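# Sort three plates into matching pockets of gray tray

## Task

Place each of the three plates into the gray tray, seated fully down in the pocket whose size fits that plate.

## Robot and tools

Robot: two Kinova Gen3 arms, left_arm and right_arm, each with seven revolute joints and a suction cup at its end instead of a gripper. Each arm sits on a tilted mounting plate fixed to a shared metal frame behind them; a two-camera stand is also behind the arms. Cameras: cam_high (fixed), cam_left_wrist and cam_right_wrist (on the wrists), all 896x504.

Frames. Scene frame: origin at table-top height halfway between the nominal bases, +z up, +x outward over the table, left_arm on the +y side (these names do not match image left/right). Calibrated base roots: left_arm at (+0.008, +0.194, +0.161) m, quat_wxyz (+0.994, -0.092, +0.065, -0.008), up in its base frame (-0.127, -0.183, +0.975); right_arm at (+0.007, -0.399, +0.161) m, quat_wxyz (+0.994, +0.091, +0.065, +0.012), up (-0.127, +0.183, +0.975). Every hand quantity in results (end_effector_position in metres, end_effector_quat_wxyz, velocities, wrist-camera poses) is in that arm's own base frame; fixed cameras and the table use the scene frame. The cup point is the rim centre of the unloaded cup; the cup points along its +z. Reported positions may be wrong by a few cm, worse at full reach. The tool body widens to about 5 cm sideways starting roughly 3 cm behind the rim.

The row. Every commanded row is 16 plain numbers, always for both arms: left_arm waist, shoulder, upper arm roll, elbow, forearm roll, wrist pitch, wrist roll, suction; then the same eight for right_arm. Joint values are absolute target angles in radians (same form as Joint positions), not offsets. Ranges: waist, upper arm roll, forearm roll, wrist roll -69.115 to 69.115; shoulder -2.250 to 2.250; elbow -2.580 to 2.580; wrist pitch -2.100 to 2.100. True ends may differ by 0.014 rad; targets further than that beyond a limit (and beyond the current angle) are rejected, and ones past the real end are clipped, with a 'joint sent to its limit' line. Suction is in [-1, 1]: 1 is full vacuum (about 55 kPa under ambient), smaller values a fraction of it, 0.05 or lower means off. It persists; to leave a cup unchanged resend its previous value, since 0 is a real command. To keep a resting joint still, resend its Joint targets value.

Tools.
- execute_actions(actions, cameras): actions is a list of actions; each action is up to 15 rows, one per 1/30 s step, with the final row repeated to fill 15 steps (an action is 0.5 s). Empty list just reports state. Targets are capped per step to a lead over the measured angle (0.304 rad for the first four joints, 0.266 for the wrist three) and scaled back if the cup would jump over 70 mm; drive speed tops out at 1.39 / 1.22 rad/s, so big changes take several actions.
- move(target, speed, blend, blocking, cameras): target is one 16-number row or a list of up to 15 rows (absolute angles, total under 10 s). All joints travel in sync, so the cup follows a curve, with no obstacle or arm-to-arm avoidance. speed 0.01 to 2 rad/s (default 0.5) for the joint with farthest to go, single value or one per target; blend in rad rounds corners of a list; blocking=false returns after about 0.5 s while motion continues, and a new move replaces it. Suction changes in later list rows are applied only once the arm is at rest there. The result adds a 'move:' line: done, off_target (resting more than 0.01 rad from target), moving, held, or fault, plus limits=held if steps were withheld.
- wait(seconds 0 to 10): let time pass holding commands.
- stop: brake the current move.
- zoom_image(camera, region [x0,y0,x1,y1] pixels, at most 504x504) on the newest image.
- clear_fault(arm): clears a reported torque fault only.
- read_manual(section): licence texts only.
- finished_scene(scene 1 or 2): ends the scene irreversibly; the plates must stay in place with the robot released.

Result lines: Joint positions, Joint velocities ('within noise' when still), Joint targets (what joints are being driven to now), Tool commands, suction_measured, part_present (1 at 0.50, back to 0 below 0.45), Joint torques (positive toward larger angle; offset and noisy), Flange force in the tool axes (reset by raw-row calls, restored by move or wait; 'no reading' possible), Wrist depth (7x7 median distances in mm, 180 to 4000, '-' unknown), plus 'joint command not followed', MOTOR HOT, torque or OVER-TEMPERATURE FAULT notices.

Picking: with suction on, set the 31 mm rim flat on a smooth plate area, away from edges, holes or seams, so it seals all round; a good seal reads close to the command (within 0.15). The cup shortens up to 13 mm when loaded. To release, rest the plate on its pocket floor first, then turn suction off and lift at least 20 mm. A cup sealed to the table pins the arm until suction is off.

Avoid: dropping or flinging plates, anything leaving the table, fast contact or targets pressed past a firm surface (arms are stiff and push hard), arms touching each other or the frame, and exceeding torque limits (104.5 N m first four joints, 51.3 wrist) or deviating over 5 degrees, which halts that arm until clear_fault. Long holding or straining heats motors; at 75 C the arm sags for 30 to 60 s. Loose objects may be nudged by outside pushes.

Each tool is called in YAML: its name, and indented under it one key for each argument.

## Session

execute_actions:
  actions: []

Scene clock: 0.00 s.
left_arm: end_effector_position=(+0.6831, -0.0061, +0.1245) suction_measured=0.00 part_present=0 end_effector_quat_wxyz=(+0.117, +0.189, +0.975, +0.014) | right_arm: end_effector_position=(+0.6590, -0.1353, +0.2645) suction_measured=0.00 part_present=0 end_effector_quat_wxyz=(+0.140, +0.305, +0.932, -0.133)
Joint positions: left_arm=[0.143 0.96 -0.407 1.099 0.458 0.926 2.457] | right_arm=[0.12 0.806 -0.216 0.951 0.529 1.25 2.359]
Joint velocities: within noise
Joint torques (N m): no reading
Flange force (N): no reading
Wrist depth (mm): cam_left_wrist=[355 346 338 330 323 317 311 / 351 342 335 327 321 314 307 / 346 339 331 323 316 310 304 / 343 335 328 320 314 306 301 / 337 332 325 317 310 304 297 / 334 328 321 314 307 301 296 / 331 325 319 312 304 298 291] | cam_right_wrist=[1307 1278 1240 1220 1197 423 414 / 1297 1260 1233 1209 429 420 410 / 1279 1247 1223 434 425 307 249 / 1272 1247 440 432 423 348 271 / 1259 1238 436 428 420 412 403 / 1249 441 433 425 418 408 399 / 1235 1206 431 422 414 405 395]
Joint targets: left_arm=[0.143 0.960 -0.407 1.099 0.458 0.926 2.457] | right_arm=[0.120 0.806 -0.216 0.951 0.529 1.250 2.359]
Tool commands: left_gripper/suction=+0.0 right_gripper/suction=+0.0

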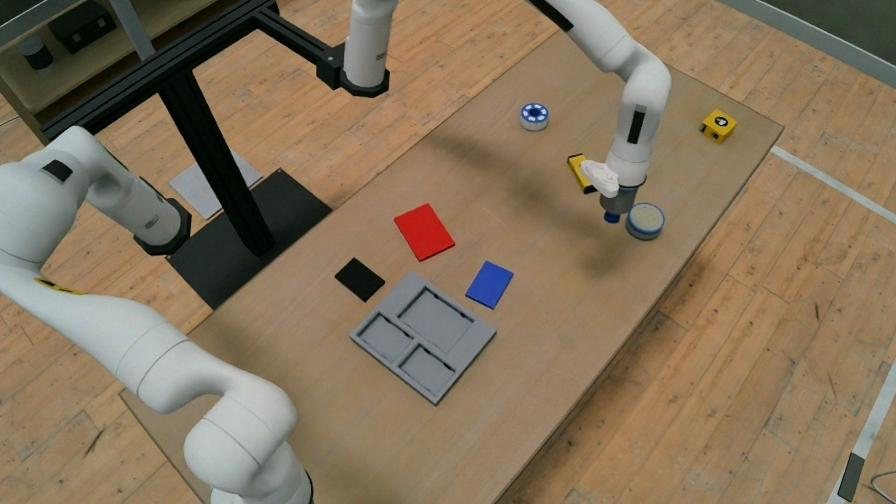

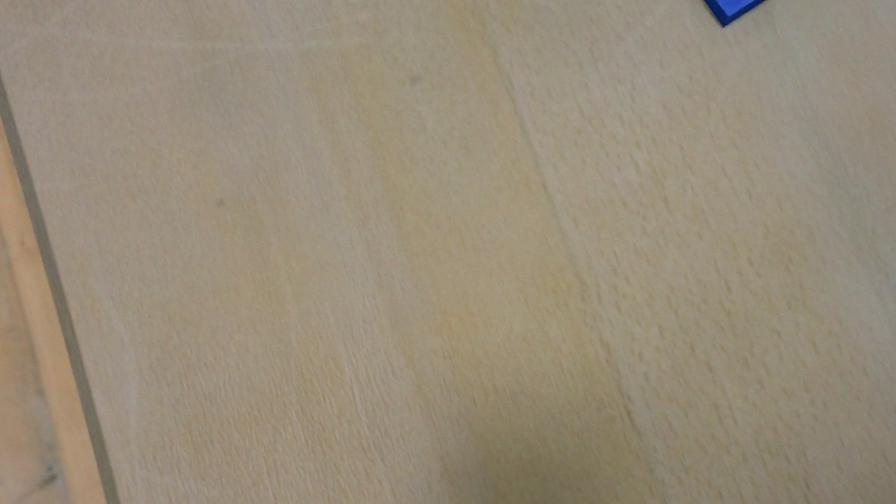

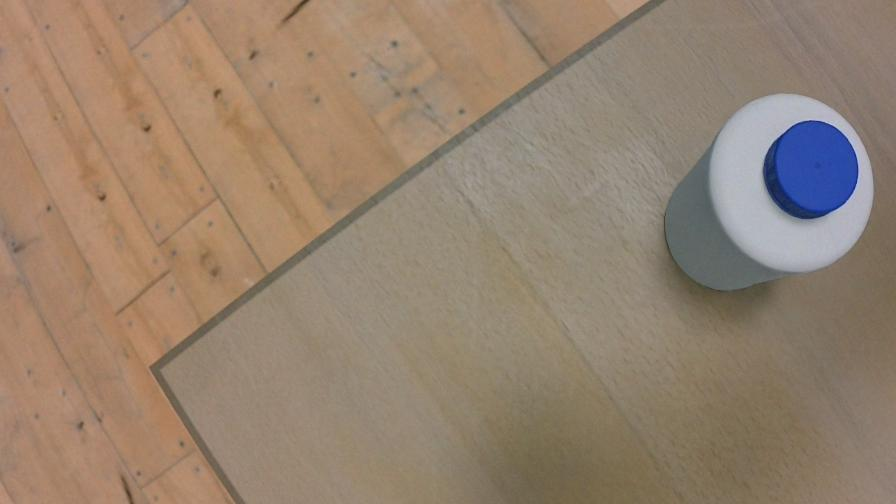

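move:
  target: [0.143,0.96,-0.407,1.099,0.458,0.926,2.457,0,-0.633,0.571,0,1.528,0.258,1.063,2.36,0]
  speed: 0.8

Scene clock: 81.03 s.
left_arm: end_effector_position=(+0.6832, -0.0058, +0.1246) suction_measured=0.00 part_present=0 end_effector_quat_wxyz=(+0.118, +0.189, +0.975, +0.014) | right_arm: end_effector_position=(+0.4522, +0.2244, +0.2110) suction_measured=0.00 part_present=0 end_effector_quat_wxyz=(+0.065, +0.010, +0.994, -0.092)
Joint positions: left_arm=[0.143 0.96 -0.407 1.099 0.458 0.926 2.457] | right_arm=[-0.633 0.571 0 1.528 0.258 1.063 2.36]
Joint velocities: within noise
Joint torques (N m): left_arm=[2.95 -21.01 -0.96 -6.62 -0.53 -0.37 -0.14] | right_arm=[-4.29 -14.55 -1.98 -4.64 -0.05 0.16 0.3]
Flange force (N): left_arm=[2.4 -2.9 -0.3] | right_arm=[-3.6 0.6 -2.1]
Wrist depth (mm): cam_left_wrist=[354 346 337 331 323 316 311 / 351 343 334 327 319 313 307 / 346 339 331 322 317 310 304 / 342 336 327 320 314 306 301 / 338 332 324 317 310 305 299 / 334 327 321 314 307 301 295 / 331 324 318 311 305 298 293] | cam_right_wrist=[461 462 462 461 464 463 463 / 460 463 462 462 463 463 464 / 461 461 462 463 463 463 464 / 459 459 459 461 464 464 464 / 461 459 459 461 463 464 464 / 462 440 453 443 460 454 465 / 462 439 460 460 464 465 465]
Joint targets: left_arm=[0.143 0.960 -0.407 1.099 0.458 0.926 2.457] | right_arm=[-0.633 0.571 0.000 1.528 0.258 1.063 2.360]
move: done

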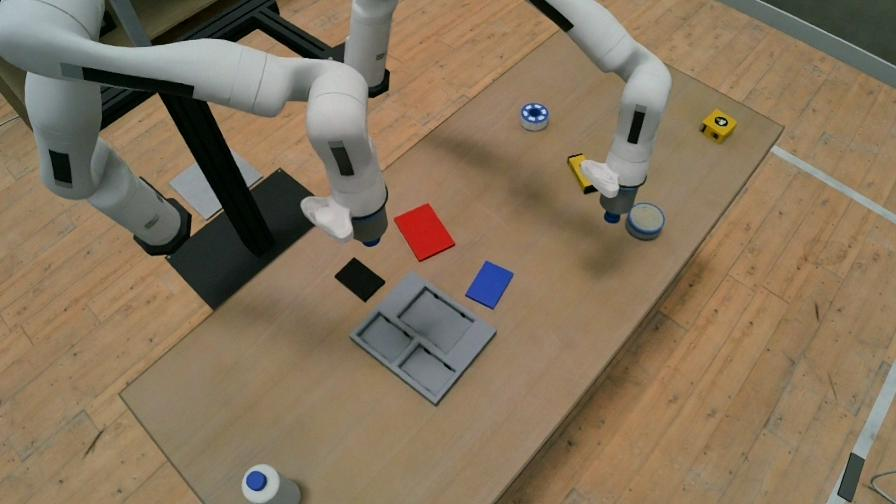

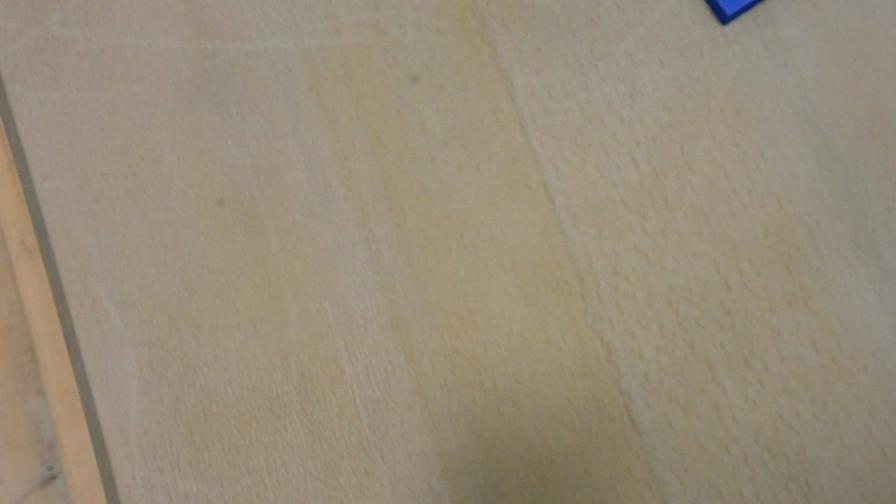

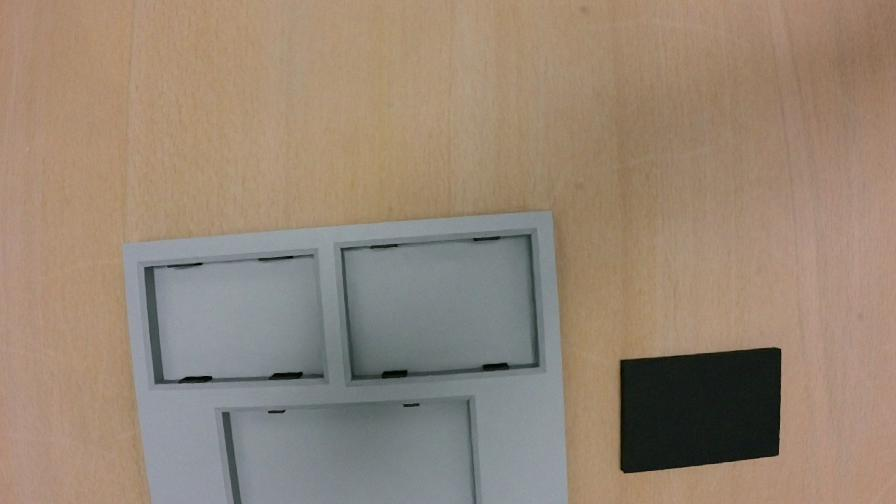

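move:
  target: [0.143,0.96,-0.407,1.099,0.458,0.926,2.457,0,-0.8625,0.7429,0,1.8648,0.3768,0.6255,2.013,0]
  speed: 0.8
  cameras: ["cam_right_wrist"]

Scene clock: 127.43 s.
left_arm: end_effector_position=(+0.6832, -0.0058, +0.1246) suction_measured=0.00 part_present=0 end_effector_quat_wxyz=(+0.118, +0.189, +0.975, +0.014) | right_arm: end_effector_position=(+0.3433, +0.2711, +0.0547) suction_measured=0.00 part_present=0 end_effector_quat_wxyz=(+0.062, -0.025, +0.993, -0.094)
Joint positions: left_arm=[0.143 0.96 -0.407 1.099 0.458 0.926 2.457] | right_arm=[-0.862 0.743 0 1.865 0.377 0.626 2.013]
Joint velocities: within noise
Joint torques (N m): left_arm=[2.95 -21.04 -0.92 -6.66 -0.47 -0.38 -0.14] | right_arm=[-4.54 -14.08 -1.82 -2.71 -0.07 0.14 0.27]
Flange force (N): left_arm=[2.5 -3.0 -0.3] | right_arm=[-3.6 0.1 -1.3]
Wrist depth (mm): cam_left_wrist=[355 346 338 331 323 316 310 / 351 343 334 326 320 313 307 / 345 338 332 323 317 311 304 / 341 335 328 320 313 307 301 / 338 332 324 318 309 304 298 / 334 327 321 314 308 301 294 / 330 324 316 309 304 298 292] | cam_right_wrist=[323 310 332 332 332 333 333 / 328 329 332 332 333 333 334 / 328 329 332 333 333 333 334 / 328 309 333 322 322 334 334 / 329 309 333 322 323 333 334 / 328 309 333 333 334 334 334 / 321 309 333 333 334 335 335]
Joint targets: left_arm=[0.143 0.960 -0.407 1.099 0.458 0.926 2.457] | right_arm=[-0.862 0.743 0.000 1.865 0.377 0.626 2.013]
move: done
Images, in order (width x height): cam_right_wrist 896x504.

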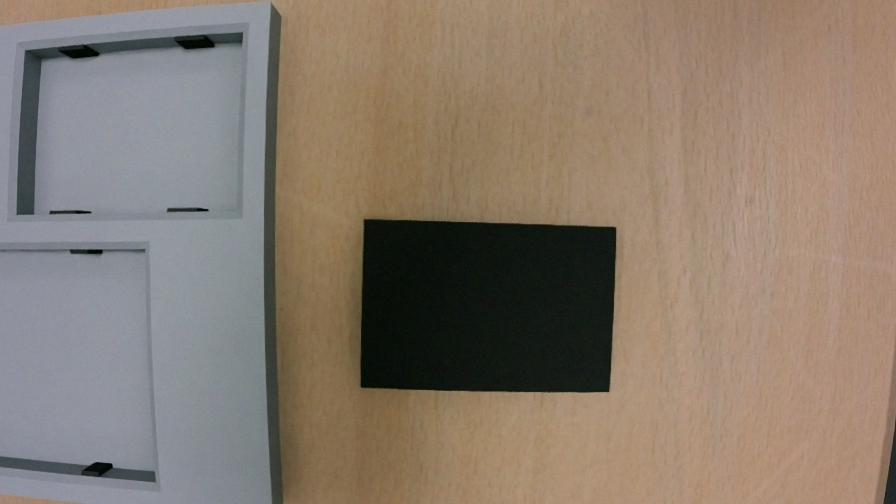

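move:
  target: [0.143,0.96,-0.407,1.099,0.458,0.926,2.457,0,-0.8466,1.0674,0,1.8372,0.6573,0.3619,1.6903,0]
  speed: 0.5
  cameras: ["cam_right_wrist"]

Scene clock: 148.57 s.
left_arm: end_effector_position=(+0.6832, -0.0058, +0.1246) suction_measured=0.00 part_present=0 end_effector_quat_wxyz=(+0.118, +0.189, +0.975, +0.014) | right_arm: end_effector_position=(+0.3469, +0.2645, -0.0872) suction_measured=0.00 part_present=0 end_effector_quat_wxyz=(+0.063, -0.013, +0.994, -0.093)
Joint positions: left_arm=[0.143 0.96 -0.407 1.099 0.458 0.926 2.457] | right_arm=[-0.847 1.067 0 1.837 0.657 0.362 1.69]
Joint velocities: within noise
Joint torques (N m): left_arm=[2.92 -20.98 -0.92 -6.64 -0.5 -0.34 -0.09] | right_arm=[-4.93 -16.16 -1.78 -0.86 -0.1 0.17 0.3]
Flange force (N): left_arm=[2.8 -3.0 -0.3] | right_arm=[-3.7 0.5 0.2]
Wrist depth (mm): cam_left_wrist=[354 347 338 330 323 316 310 / 350 344 335 328 319 314 307 / 347 340 331 324 317 310 303 / 341 337 328 319 313 306 301 / 338 332 324 318 309 303 298 / 334 327 320 314 307 301 295 / 331 325 318 311 304 297 293] | cam_right_wrist=[- 192 192 192 193 193 193 / - 192 192 192 193 193 193 / 192 192 182 182 182 193 193 / - 192 182 182 182 193 194 / 192 192 182 182 183 193 194 / 192 192 182 182 183 193 194 / - 192 193 193 193 194 194]
Joint targets: left_arm=[0.143 0.960 -0.407 1.099 0.458 0.926 2.457] | right_arm=[-0.847 1.067 0.000 1.837 0.657 0.362 1.690]
move: done
Images, in order (width x height): cam_right_wrist 896x504.

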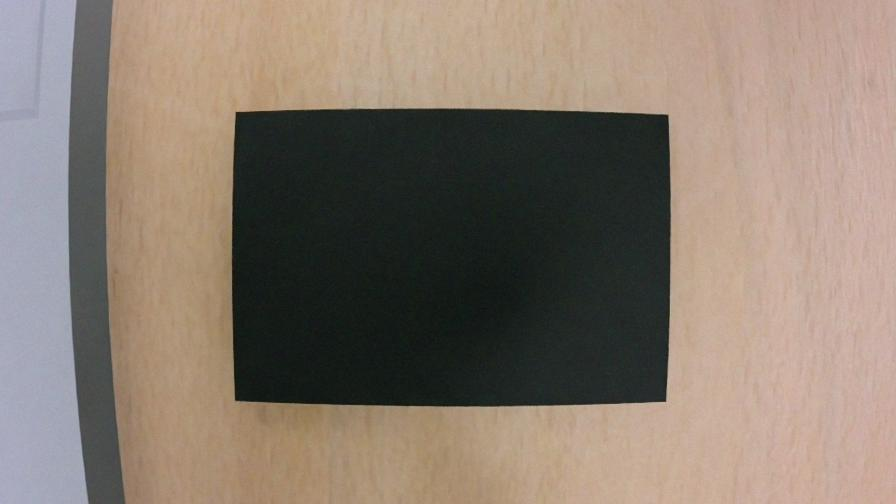

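move:
  target:
    - [0.143,0.96,-0.407,1.099,0.458,0.926,2.457,0,-0.7350,1.1494,0,1.9254,1.1709,0.2418,1.2697,1]
    - [0.143,0.96,-0.407,1.099,0.458,0.926,2.457,0,-0.7223,1.2055,0,1.8990,1.2980,0.2319,1.1520,1]
  speed: [0.5,0.1]
  cameras: ["cam_right_wrist","cam_high"]

Scene clock: 175.30 s.
left_arm: end_effector_position=(+0.6832, -0.0058, +0.1246) suction_measured=0.00 part_present=0 end_effector_quat_wxyz=(+0.118, +0.189, +0.975, +0.014) | right_arm: end_effector_position=(+0.3552, +0.1987, -0.1485) suction_measured=0.44 part_present=0 end_effector_quat_wxyz=(+0.063, -0.013, +0.994, -0.093)
Joint positions: left_arm=[0.143 0.96 -0.407 1.099 0.458 0.926 2.457] | right_arm=[-0.722 1.205 0 1.899 1.298 0.232 1.152]
Joint velocities: within noise
Joint torques (N m): left_arm=[2.98 -20.97 -0.93 -6.71 -0.51 -0.39 -0.07] | right_arm=[-4.95 -15.94 -1.81 0.66 -0.08 0.14 0.28]
Flange force (N): left_arm=[3.0 -3.0 -0.4] | right_arm=no reading
Wrist depth (mm): cam_left_wrist=[353 347 338 330 323 316 311 / 351 343 335 327 320 313 307 / 346 340 331 324 317 310 304 / 341 336 328 319 314 307 301 / 337 332 324 317 310 304 298 / 335 328 321 314 307 300 295 / 331 326 318 311 304 298 293] | cam_right_wrist=[- - - - - - - / - - - - - - - / - - - - - - - / - - - - - - - / - - - - - - - / - - - - - - - / - - - - - - -]
Joint targets: left_arm=[0.143 0.960 -0.407 1.099 0.458 0.926 2.457] | right_arm=[-0.722 1.205 0.000 1.899 1.298 0.232 1.152]
move: done
Images, in order (width x height): cam_high 896x504, cam_right_wrist 896x504.

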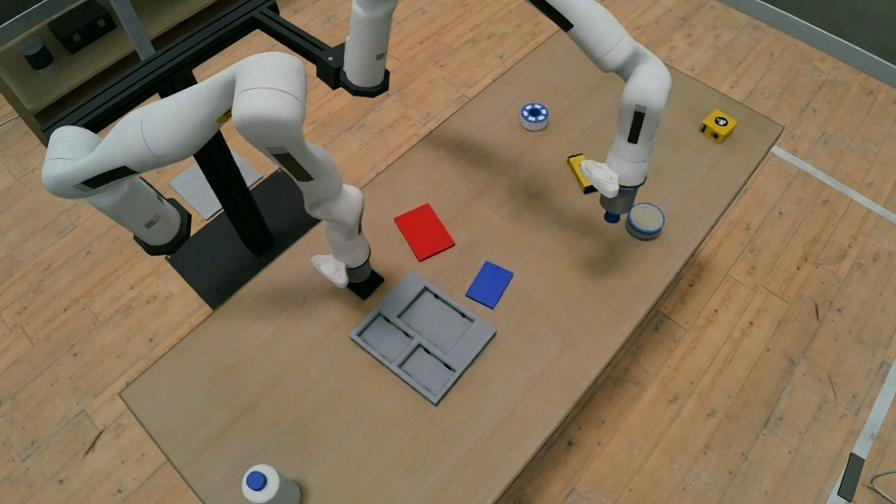

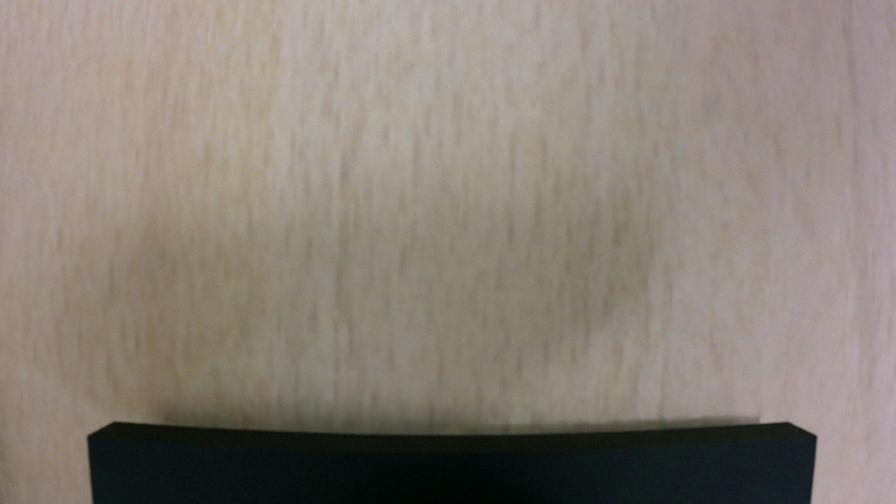

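move:
  target:
    - [0.143,0.96,-0.407,1.099,0.458,0.926,2.457,0,-0.7350,1.1494,0,1.9254,1.1709,0.2418,1.2697,1]
    - [0.143,0.96,-0.407,1.099,0.458,0.926,2.457,0,-0.7512,1.0750,0,1.9538,0.9997,0.2651,1.4295,1]
    - [0.143,0.96,-0.407,1.099,0.458,0.926,2.457,0,-0.4818,1.1684,0,1.1575,0.3097,0.8114,2.4726,1]
  speed: [0.15,0.4,0.6]
  blend: [0.03,0.05,0]
  cameras: ["cam_right_wrist","cam_high"]

Scene clock: 203.37 s.
left_arm: end_effector_position=(+0.6832, -0.0058, +0.1246) suction_measured=0.00 part_present=0 end_effector_quat_wxyz=(+0.118, +0.189, +0.975, +0.014) | right_arm: end_effector_position=(+0.5926, +0.2129, -0.0353) suction_measured=0.98 part_present=1 end_effector_quat_wxyz=(+0.063, -0.013, +0.994, -0.093)
Joint positions: left_arm=[0.143 0.96 -0.407 1.099 0.458 0.926 2.457] | right_arm=[-0.482 1.168 0 1.158 0.31 0.811 2.473]
Joint velocities: within noise
Joint torques (N m): left_arm=[2.97 -21.04 -0.96 -6.62 -0.5 -0.41 -0.11] | right_arm=[-6.02 -20.59 -1.75 -3.95 -0.06 0.15 0.31]
Flange force (N): left_arm=[2.3 -2.8 -0.3] | right_arm=[-3.6 -0.2 0.2]
Wrist depth (mm): cam_left_wrist=[354 347 338 329 322 317 309 / 350 343 336 326 320 313 306 / 346 338 331 324 317 311 304 / 342 335 328 320 314 307 300 / 337 333 325 317 310 304 298 / 334 328 320 313 307 301 295 / 330 324 317 311 303 297 293] | cam_right_wrist=[202 202 202 202 202 203 203 / 201 202 199 199 200 184 200 / 202 199 199 199 200 198 200 / 202 199 199 199 200 198 200 / 202 199 199 200 200 187 200 / 202 202 190 188 183 180 181 / - - - - - - -]
Joint targets: left_arm=[0.143 0.960 -0.407 1.099 0.458 0.926 2.457] | right_arm=[-0.482 1.168 0.000 1.157 0.310 0.811 2.473]
move: done
Images, in order (width x height): cam_high 896x504, cam_right_wrist 896x504.

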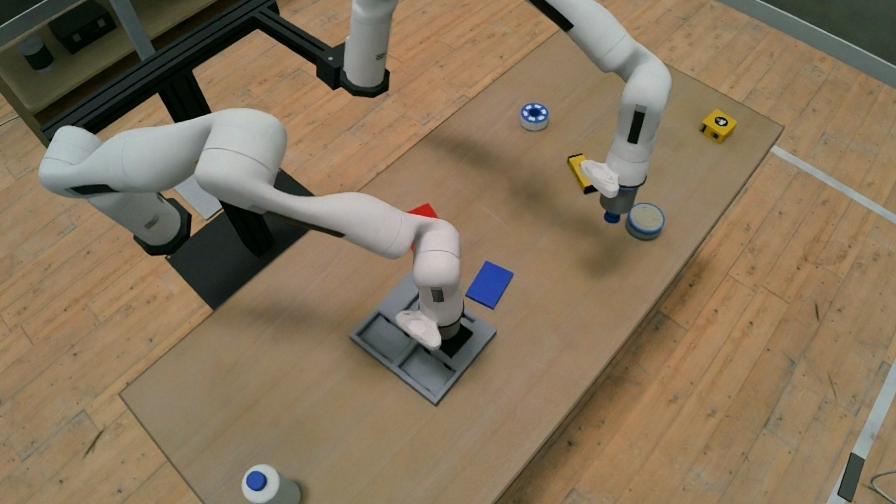

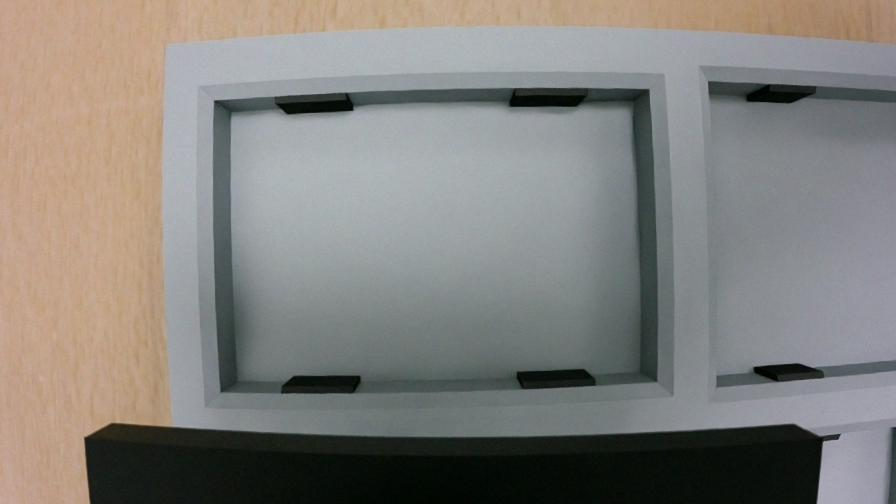

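zoom_image:
  camera: "cam_right_wrist"
  region: [160, 20, 440, 178]

zoom_image:
  camera: "cam_right_wrist"
  region: [440, 300, 720, 458]

zoom_image:
  camera: "cam_right_wrist"
  region: [160, 300, 440, 458]

zoom_image:
  camera: "cam_right_wrist"
  region: [440, 20, 720, 178]

Scaled by 1.800 from the camera's 896x504 image, which has a finer 1280x720 frame.

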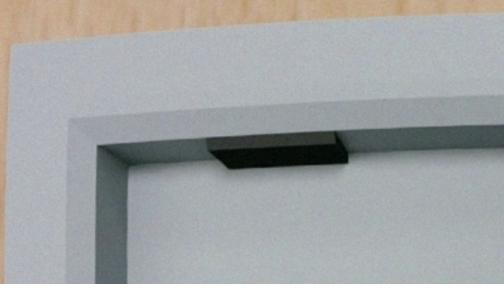

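Scaled by 1.800 from the camera's 896x504 image, which has a finer 1280x720 frame.

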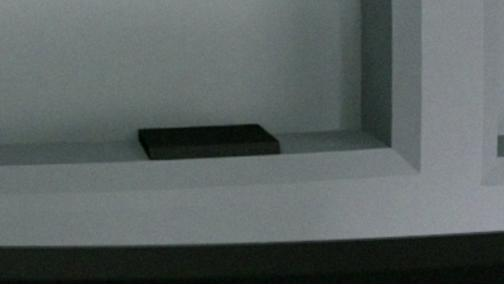

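Scaled by 1.800 from the camera's 896x504 image, which has a finer 1280x720 frame.

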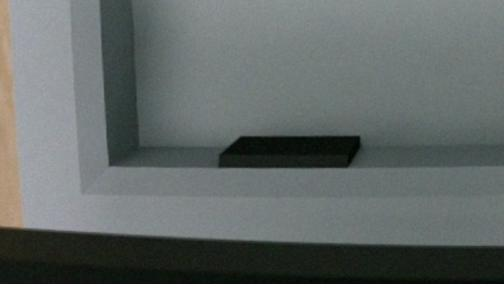

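Scaled by 1.800 from the camera's 896x504 image, which has a finer 1280x720 frame.

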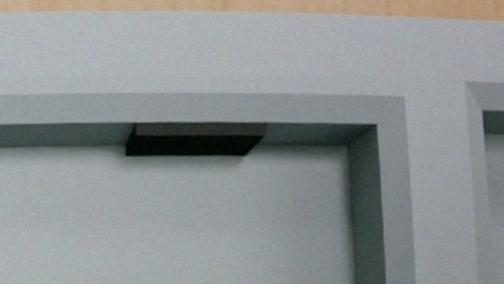

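move:
  target: [0.143,0.96,-0.407,1.099,0.458,0.926,2.457,0,-0.37725,1.21912,0,1.21331,0.3488,0.6876,2.5528,1]
  speed: 0.3
  cameras: ["cam_right_wrist"]

zoom_image:
  camera: "cam_right_wrist"
  region: [0, 252, 448, 504]

zoom_image:
  camera: "cam_right_wrist"
  region: [448, 252, 896, 504]

Scene clock: 257.13 s.
left_arm: end_effector_position=(+0.6832, -0.0058, +0.1246) suction_measured=0.00 part_present=0 end_effector_quat_wxyz=(+0.118, +0.189, +0.975, +0.014) | right_arm: end_effector_position=(+0.6019, +0.1473, -0.0782) suction_measured=0.99 part_present=1 end_effector_quat_wxyz=(+0.061, -0.028, +0.993, -0.094)
Joint positions: left_arm=[0.143 0.96 -0.407 1.099 0.458 0.926 2.457] | right_arm=[-0.377 1.219 0 1.213 0.349 0.688 2.553]
Joint velocities: within noise
Joint torques (N m): left_arm=[2.98 -20.95 -0.95 -6.71 -0.47 -0.34 -0.1] | right_arm=[-5.74 -20.38 -1.73 -3.18 -0.09 0.15 0.28]
Flange force (N): left_arm=[3.1 -3.1 -0.4] | right_arm=[-3.8 -0.4 0.6]
Wrist depth (mm): cam_left_wrist=[355 346 338 329 324 317 310 / 351 342 335 327 320 315 307 / 346 339 330 323 316 310 304 / 342 336 328 320 313 307 301 / 338 333 324 317 310 304 299 / 334 328 321 315 308 301 295 / 330 325 318 311 304 299 292] | cam_right_wrist=[- - - - - - - / - - - - - - - / - - - - - - - / - - - - - - - / - - - - - - - / - - - - - - - / - - - - - - -]
Joint targets: left_arm=[0.143 0.960 -0.407 1.099 0.458 0.926 2.457] | right_arm=[-0.377 1.219 0.000 1.213 0.349 0.688 2.553]
move: done
Images, in order (width x height): cam_right_wrist 896x504.

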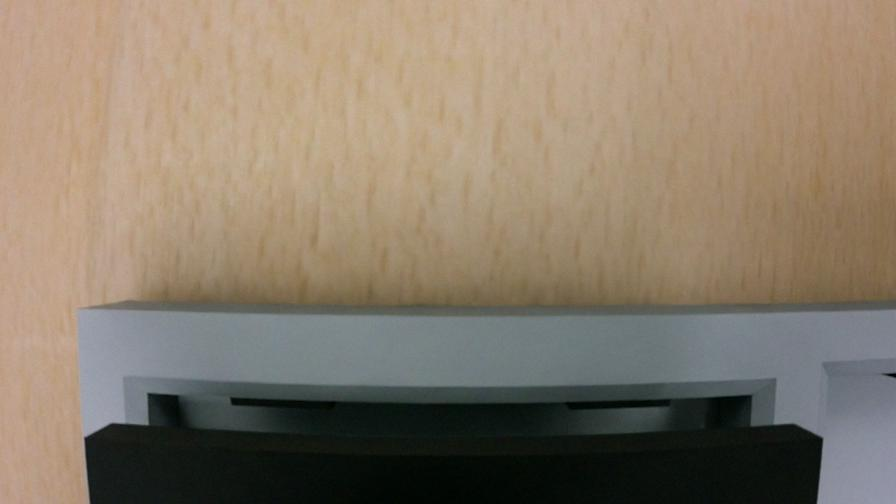

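Scaled by 1.125 from the camera's 896x504 image, which has a finer 1280x720 frame.

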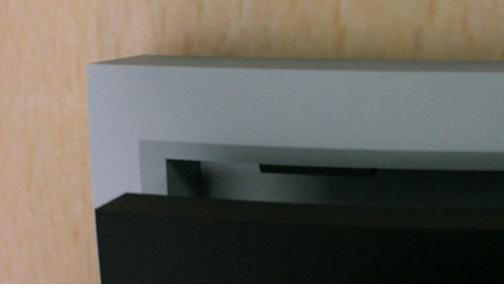

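Scaled by 1.125 from the camera's 896x504 image, which has a finer 1280x720 frame.

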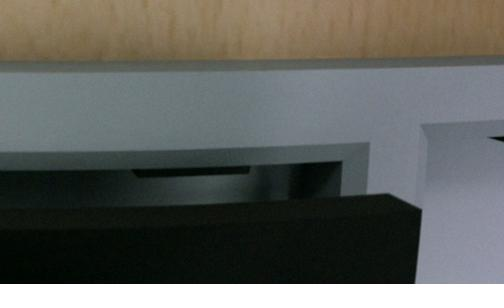

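move:
  target: [0.143,0.96,-0.407,1.099,0.458,0.926,2.457,0,-0.36896,1.26550,0,1.18650,0.35746,0.66730,2.54976,1]
  speed: 0.05
  cameras: ["cam_right_wrist"]

Scene clock: 292.37 s.
left_arm: end_effector_position=(+0.6832, -0.0058, +0.1246) suction_measured=0.00 part_present=0 end_effector_quat_wxyz=(+0.118, +0.189, +0.975, +0.014) | right_arm: end_effector_position=(+0.6050, +0.1431, -0.1007) suction_measured=0.99 part_present=1 end_effector_quat_wxyz=(+0.061, -0.028, +0.993, -0.094)
Joint positions: left_arm=[0.143 0.96 -0.407 1.099 0.458 0.926 2.457] | right_arm=[-0.369 1.265 0 1.186 0.357 0.667 2.55]
Joint velocities: within noise
Joint torques (N m): left_arm=[3 -20.97 -0.96 -6.67 -0.46 -0.35 -0.12] | right_arm=[-6.78 -19.17 -2.64 -3.03 -0.3 -0.25 0.3]
Flange force (N): left_arm=[2.8 -3.0 -0.4] | right_arm=[-3.6 -2.7 -1.7]
Wrist depth (mm): cam_left_wrist=[354 347 338 330 323 317 310 / 351 343 335 327 320 313 306 / 346 339 331 324 316 310 303 / 340 335 327 320 312 306 300 / 337 331 324 317 310 303 297 / 334 329 322 314 307 301 295 / 331 324 317 311 304 298 292] | cam_right_wrist=[- - - - - - - / - - - - - - - / - - - - - - - / - - - - - - - / - - - - - - - / - - - - - - - / - - - - - - -]
Joint targets: left_arm=[0.143 0.960 -0.407 1.099 0.458 0.926 2.457] | right_arm=[-0.369 1.265 0.000 1.186 0.357 0.667 2.550]
move: done
Images, in order (width x height): cam_right_wrist 896x504.

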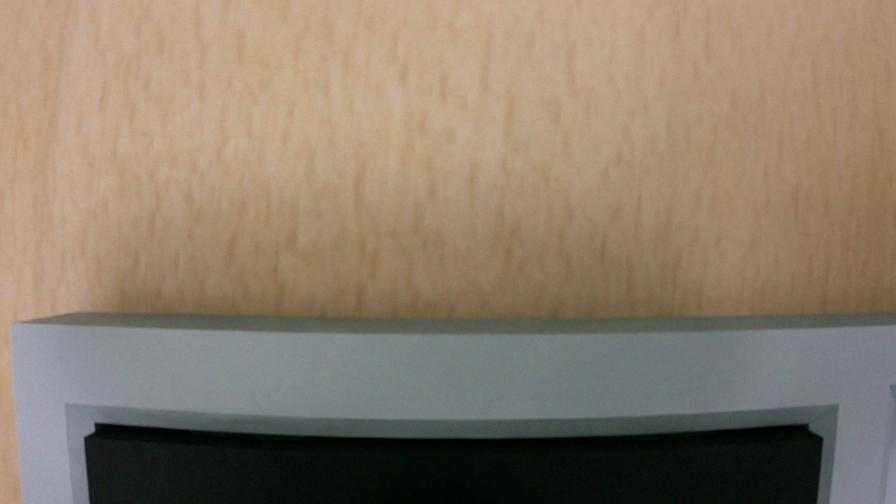

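move:
  target: [0.143,0.96,-0.407,1.099,0.458,0.926,2.457,0,-0.36700,1.27644,0,1.18017,0.35951,0.66250,2.54905,1]
  speed: 0.03
  cameras: ["cam_right_wrist"]

Scene clock: 298.03 s.
left_arm: end_effector_position=(+0.6832, -0.0058, +0.1246) suction_measured=0.00 part_present=0 end_effector_quat_wxyz=(+0.118, +0.189, +0.975, +0.014) | right_arm: end_effector_position=(+0.6056, +0.1421, -0.1060) suction_measured=0.98 part_present=1 end_effector_quat_wxyz=(+0.061, -0.028, +0.993, -0.094)
Joint positions: left_arm=[0.143 0.96 -0.407 1.099 0.458 0.926 2.457] | right_arm=[-0.367 1.276 0 1.18 0.36 0.662 2.549]
Joint velocities: within noise
Joint torques (N m): left_arm=[2.98 -20.99 -1.01 -6.67 -0.49 -0.36 -0.12] | right_arm=[-7.03 -17.51 -3.11 -2.51 -0.47 -0.34 0.27]
Flange force (N): left_arm=[2.8 -3.0 -0.3] | right_arm=[-3.7 -3.7 -4.4]
Wrist depth (mm): cam_left_wrist=[354 346 339 331 323 316 311 / 351 343 335 327 319 314 307 / 346 339 332 324 317 310 304 / 342 336 328 320 313 307 301 / 338 332 325 317 310 304 297 / 334 328 320 315 307 301 296 / 329 324 317 311 305 298 292] | cam_right_wrist=[- - - - - - - / - - - - - - - / - - - - - - - / - - - - - - - / - - - - - - - / - - - - - - - / - - - - - - -]
Joint targets: left_arm=[0.143 0.960 -0.407 1.099 0.458 0.926 2.457] | right_arm=[-0.367 1.276 0.000 1.180 0.360 0.662 2.549]
move: done
Images, in order (width x height): cam_right_wrist 896x504.

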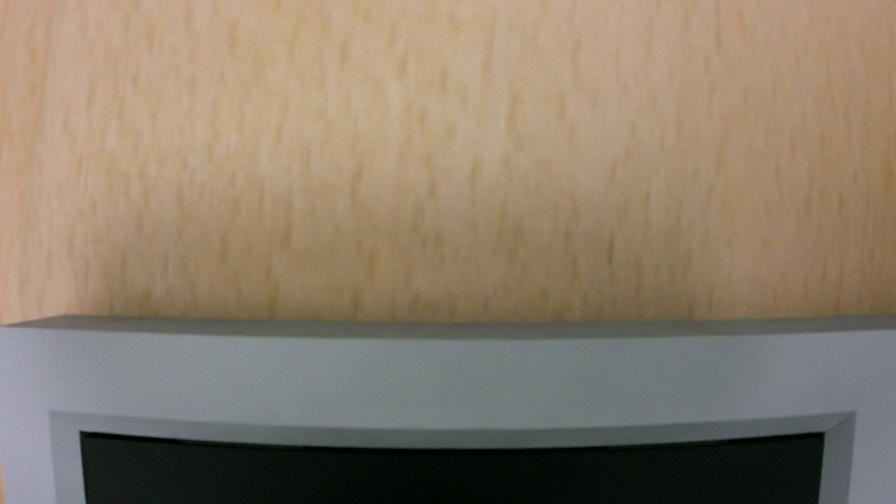

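move:
  target: [0.143,0.96,-0.407,1.099,0.458,0.926,2.457,0,-0.36538,1.28546,0,1.17495,0.36119,0.65855,2.54845,1]
  speed: 0.03
  cameras: ["cam_right_wrist"]

zoom_image:
  camera: "cam_right_wrist"
  region: [20, 350, 460, 504]

Scene clock: 305.93 s.
left_arm: end_effector_position=(+0.6832, -0.0058, +0.1246) suction_measured=0.00 part_present=0 end_effector_quat_wxyz=(+0.118, +0.189, +0.975, +0.014) | right_arm: end_effector_position=(+0.6061, +0.1413, -0.1104) suction_measured=0.99 part_present=1 end_effector_quat_wxyz=(+0.061, -0.028, +0.993, -0.094)
Joint positions: left_arm=[0.143 0.96 -0.407 1.099 0.458 0.926 2.457] | right_arm=[-0.365 1.285 0 1.175 0.361 0.659 2.548]
Joint velocities: within noise
Joint torques (N m): left_arm=[2.99 -20.97 -0.97 -6.59 -0.49 -0.37 -0.15] | right_arm=[-6.97 -17.03 -3.03 -2.28 -0.49 -0.3 0.31]
Flange force (N): left_arm=[2.3 -2.8 -0.4] | right_arm=[-3.9 -3.7 -5.1]
Wrist depth (mm): cam_left_wrist=[354 347 339 330 323 316 311 / 351 342 335 326 319 313 307 / 346 338 330 324 317 310 304 / 341 335 328 321 313 307 301 / 338 332 324 317 309 303 299 / 334 328 321 314 307 300 296 / 330 324 317 310 304 298 292] | cam_right_wrist=[- - - - - - - / - - - - - - - / - - - - - - - / - - - - - - - / - - - - - - - / - - - - - - - / - - - - - - -]
Joint targets: left_arm=[0.143 0.960 -0.407 1.099 0.458 0.926 2.457] | right_arm=[-0.365 1.285 0.000 1.175 0.361 0.659 2.548]
move: done
Images, in order (width x height): cam_right_wrist 896x504.

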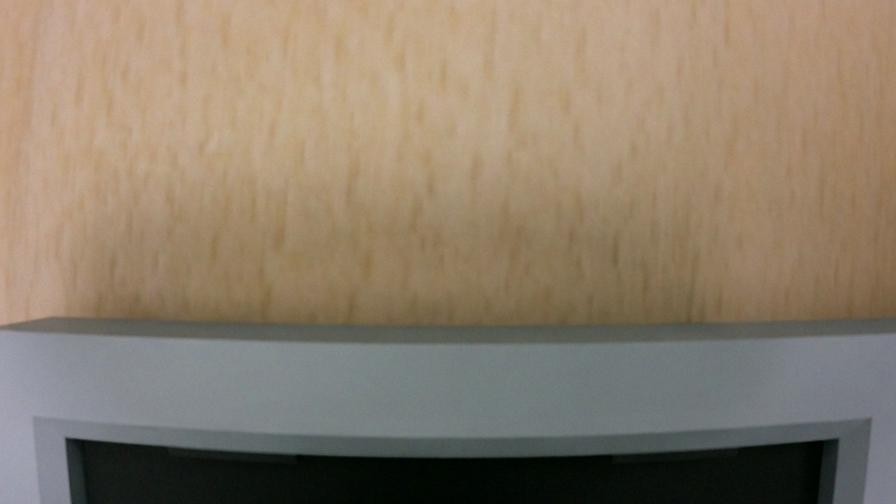

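Scaled by 1.145 from the camera's 896x504 image, which has a finer 1280x720 frame.

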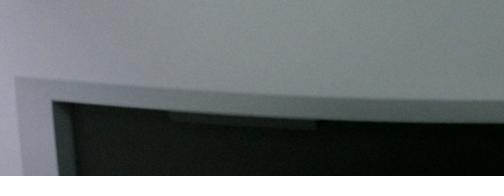

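move:
  target: [0.143,0.96,-0.407,1.099,0.458,0.926,2.457,0,-0.36429,1.29158,0,1.17141,0.36233,0.65587,2.54805,1]
  speed: 0.03
  cameras: ["cam_right_wrist"]

Scene clock: 312.63 s.
left_arm: end_effector_position=(+0.6832, -0.0058, +0.1246) suction_measured=0.00 part_present=0 end_effector_quat_wxyz=(+0.118, +0.189, +0.975, +0.014) | right_arm: end_effector_position=(+0.6064, +0.1407, -0.1133) suction_measured=1.00 part_present=1 end_effector_quat_wxyz=(+0.061, -0.028, +0.993, -0.094)
Joint positions: left_arm=[0.143 0.96 -0.407 1.099 0.458 0.926 2.457] | right_arm=[-0.364 1.291 0 1.171 0.362 0.656 2.548]
Joint velocities: within noise
Joint torques (N m): left_arm=[2.95 -20.95 -0.93 -6.62 -0.53 -0.35 -0.09] | right_arm=[-5.73 -12.02 -2.48 -2.36 -0.28 -1.4 0.31]
Flange force (N): left_arm=[2.7 -2.9 -0.4] | right_arm=[0.2 -4.8 -16.9]
Wrist depth (mm): cam_left_wrist=[354 347 338 330 324 316 310 / 351 343 334 326 320 314 307 / 346 338 332 323 317 310 303 / 342 335 328 320 314 307 301 / 338 333 323 318 310 305 298 / 334 329 321 314 307 300 295 / 330 324 318 310 304 299 293] | cam_right_wrist=[- - - - - - - / - - - - - - - / - - - - - - - / - - - - - - - / - - - - - - - / - - - - - - - / - - - - - - -]
Joint targets: left_arm=[0.143 0.960 -0.407 1.099 0.458 0.926 2.457] | right_arm=[-0.364 1.292 0.000 1.171 0.362 0.656 2.548]
move: done
Images, in order (width x height): cam_right_wrist 896x504.

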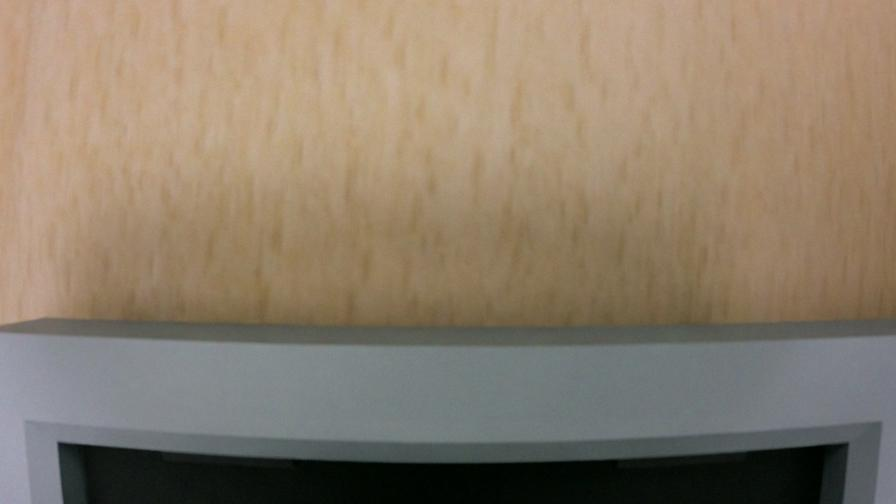

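move:
  target: [0.143,0.96,-0.407,1.099,0.458,0.926,2.457,0,-0.36429,1.29158,0,1.17141,0.36233,0.65587,2.54805,0]
  cameras: []

wait:
  seconds: 0.7
  cameras: []

move:
  target:
    - [0.143,0.96,-0.407,1.099,0.458,0.926,2.457,0,-0.37725,1.21912,0,1.21331,0.3488,0.6876,2.5528,0]
    - [-0.5,0.7,-0.407,1.099,0.458,0.926,2.457,0,-0.4818,1.1684,0,1.1575,0.3097,0.8114,2.4726,0]
    - [-0.5,0.7,-0.407,1.099,0.458,0.926,2.457,0,-1.0183,1.1830,0,0.6970,0.2105,1.3573,2.1255,0]
  speed: [0.1,0.7,0.7]
  blend: [0.01,0.02,0]

Scene clock: 357.10 s.
left_arm: end_effector_position=(+0.6832, -0.0058, +0.1246) suction_measured=0.00 part_present=0 end_effector_quat_wxyz=(+0.118, +0.189, +0.975, +0.014) | right_arm: end_effector_position=(+0.6064, +0.1407, -0.1134) suction_measured=0.00 part_present=0 end_effector_quat_wxyz=(+0.061, -0.028, +0.993, -0.094)
Joint positions: left_arm=[0.143 0.96 -0.407 1.099 0.458 0.926 2.457] | right_arm=[-0.364 1.292 0 1.171 0.362 0.656 2.548]
Joint velocities: within noise
Joint torques (N m): left_arm=[2.95 -21 -0.97 -6.67 -0.47 -0.32 -0.08] | right_arm=[-4.91 -8.54 -2.19 -1.69 -0.25 -1.68 0.27]
Flange force (N): left_arm=[2.9 -3.0 -0.3] | right_arm=[1.2 -5.1 -23.7]
Wrist depth (mm): cam_left_wrist=[355 346 338 330 323 316 310 / 350 343 333 328 320 313 307 / 346 339 331 324 317 310 303 / 341 336 326 321 314 307 301 / 338 333 324 317 311 303 298 / 334 328 321 314 307 301 295 / 331 325 318 311 304 298 292] | cam_right_wrist=[- - - - - - - / - - - - - - - / - - - - - - - / - - - - - - - / - - - - - - - / - - - - - - - / - - - - - - -]
Joint targets: left_arm=[0.143 0.960 -0.407 1.099 0.458 0.926 2.457] | right_arm=[-0.364 1.292 0.000 1.171 0.362 0.656 2.548]
move: done
No camera images: "cameras" was empty.

Scene clock: 357.80 s.
left_arm: end_effector_position=(+0.6832, -0.0058, +0.1246) suction_measured=0.00 part_present=0 end_effector_quat_wxyz=(+0.118, +0.189, +0.975, +0.014) | right_arm: end_effector_position=(+0.6064, +0.1407, -0.1134) suction_measured=0.00 part_present=0 end_effector_quat_wxyz=(+0.061, -0.028, +0.993, -0.094)
Joint positions: left_arm=[0.143 0.96 -0.407 1.099 0.458 0.926 2.457] | right_arm=[-0.364 1.292 0 1.171 0.362 0.656 2.548]
Joint velocities: within noise
Joint torques (N m): left_arm=[2.93 -20.98 -0.95 -6.66 -0.54 -0.39 -0.13] | right_arm=[-4.98 -8.56 -2.17 -1.74 -0.23 -1.62 0.26]
Flange force (N): left_arm=[2.7 -3.0 -0.4] | right_arm=[1.5 -5.3 -23.7]
Wrist depth (mm): cam_left_wrist=[355 346 338 331 323 317 309 / 350 343 335 327 319 313 307 / 345 340 333 324 317 309 304 / 342 336 327 321 314 306 301 / 338 332 324 316 309 304 298 / 334 328 321 312 307 301 296 / 331 326 318 311 304 298 292] | cam_right_wrist=[- - - - - - - / - - - - - - - / - - - - - - - / - - - - - - - / - - - - - - - / - - - - - - - / - - - - - - -]
Joint targets: left_arm=[0.143 0.960 -0.407 1.099 0.458 0.926 2.457] | right_arm=[-0.364 1.292 0.000 1.171 0.362 0.656 2.548]
Tool commands: left_gripper/suction=+0.0 right_gripper/suction=+0.0
wait: 0.70 s; at rest by 0.17 s
No camera images: "cameras" was empty.

Scene clock: 360.73 s.
left_arm: end_effector_position=(+0.5665, +0.4138, +0.3041) suction_measured=0.00 part_present=0 end_effector_quat_wxyz=(+0.226, -0.127, +0.961, +0.096) | right_arm: end_effector_position=(+0.4180, +0.5228, +0.0787) suction_measured=0.00 part_present=0 end_effector_quat_wxyz=(+0.061, -0.028, +0.993, -0.094)
Joint positions: left_arm=[-0.5 0.7 -0.407 1.099 0.458 0.926 2.457] | right_arm=[-1.018 1.183 0 0.697 0.21 1.357 2.126]
Joint velocities: within noise
Joint torques (N m): left_arm=[0.48 -20.5 -1.61 -7.44 -0.53 -0.69 -0.12] | right_arm=[-6.07 -21.35 -1.25 -5.67 -0.08 0.15 0.29]
Flange force (N): left_arm=[2.7 -2.7 -0.3] | right_arm=[-4.4 2.9 -1.7]
Wrist depth (mm): cam_left_wrist=[1392 1345 457 436 415 401 387 / 1397 1349 457 434 418 401 387 / 1416 1372 455 438 419 401 388 / 1412 472 458 438 421 401 389 / 1417 476 460 437 419 403 388 / 1403 478 458 437 420 402 388 / 1407 479 421 435 420 404 388] | cam_right_wrist=[390 391 391 392 392 393 393 / 391 381 392 392 382 393 394 / 391 382 392 392 382 384 394 / 391 391 391 393 384 383 394 / 390 392 393 393 393 393 394 / 391 392 392 393 393 392 394 / 391 392 392 394 393 394 394]
Joint targets: left_arm=[-0.500 0.700 -0.407 1.099 0.458 0.926 2.457] | right_arm=[-1.018 1.183 0.000 0.697 0.210 1.357 2.126]
move: done

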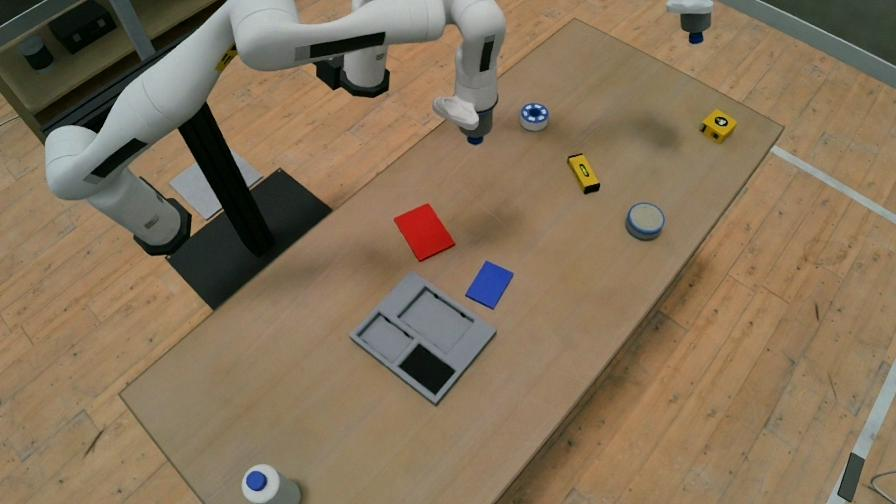

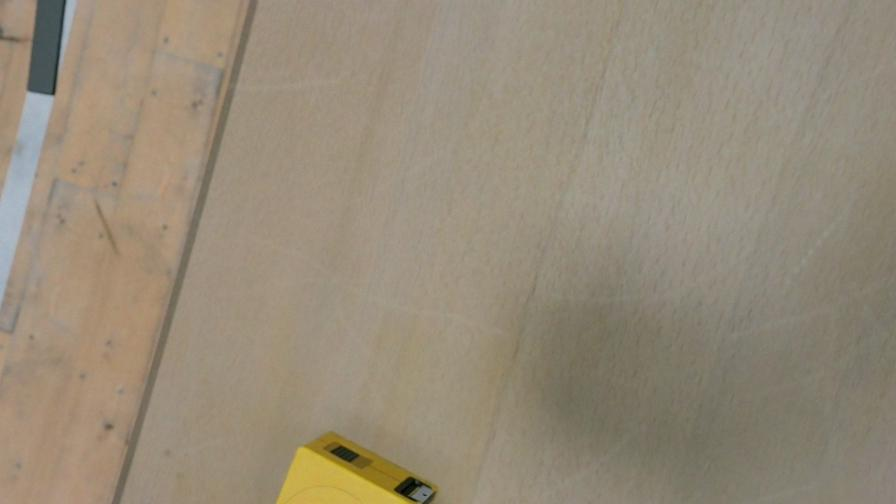

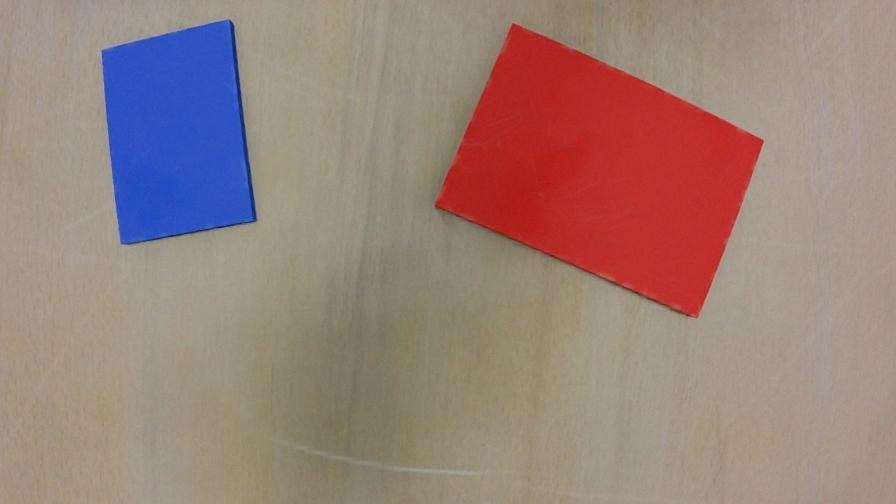

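move:
  target: [-0.5,0.7,-0.407,1.099,0.458,0.926,2.457,0,-0.7678,1.3102,0,0.9932,0.2857,0.8947,3.9717,0]
  speed: 0.8
  cameras: ["cam_right_wrist"]

zoom_image:
  camera: "cam_right_wrist"
  region: [0, 0, 448, 252]

zoom_image:
  camera: "cam_right_wrist"
  region: [448, 252, 896, 504]

Scene clock: 388.40 s.
left_arm: end_effector_position=(+0.5665, +0.4138, +0.3041) suction_measured=0.00 part_present=0 end_effector_quat_wxyz=(+0.226, -0.127, +0.961, +0.096) | right_arm: end_effector_position=(+0.5131, +0.3764, -0.0865) suction_measured=0.00 part_present=0 end_effector_quat_wxyz=(+0.031, +0.773, -0.624, +0.108)
Joint positions: left_arm=[-0.5 0.7 -0.407 1.099 0.458 0.926 2.457] | right_arm=[-0.768 1.31 0 0.993 0.286 0.895 3.972]
Joint velocities: within noise
Joint torques (N m): left_arm=[0.55 -20.51 -1.56 -7.37 -0.52 -0.67 -0.09] | right_arm=[-6.13 -21.1 -1.58 -4.25 -0.06 0.05 0.3]
Flange force (N): left_arm=[2.4 -2.4 -0.3] | right_arm=[-0.7 -4.2 -0.3]
Wrist depth (mm): cam_left_wrist=[1383 1344 458 436 416 402 387 / 1401 1344 456 433 418 401 387 / 1406 1351 451 437 417 401 388 / 1402 472 458 437 417 402 390 / 1400 475 458 437 419 402 389 / 1402 477 459 439 419 403 390 / 1404 476 422 434 420 403 388] | cam_right_wrist=[192 193 193 193 193 194 194 / 192 193 183 183 184 194 194 / 192 193 183 184 184 194 194 / 192 192 183 183 184 194 194 / 192 193 183 183 184 194 194 / 192 192 193 193 193 193 193 / 192 192 193 193 193 193 -]
Joint targets: left_arm=[-0.500 0.700 -0.407 1.099 0.458 0.926 2.457] | right_arm=[-0.768 1.310 0.000 0.993 0.286 0.895 3.972]
move: done
Images, in order (width x height): cam_right_wrist 896x504.

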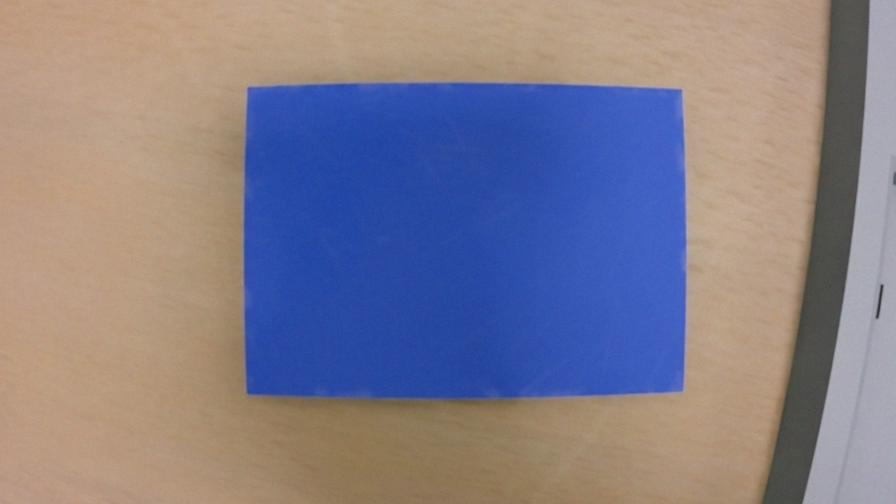

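Scaled by 1.125 from the camera's 896x504 image, which has a finer 1280x720 frame.

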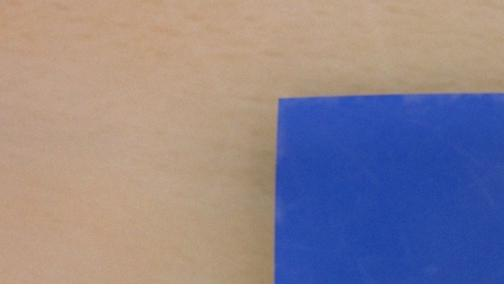

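Scaled by 1.125 from the camera's 896x504 image, which has a finer 1280x720 frame.

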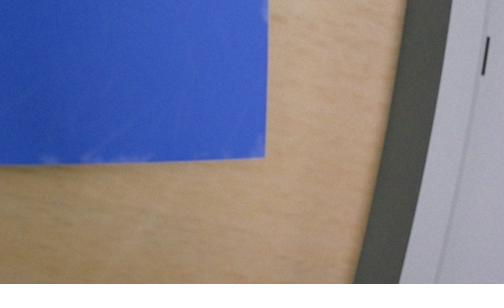

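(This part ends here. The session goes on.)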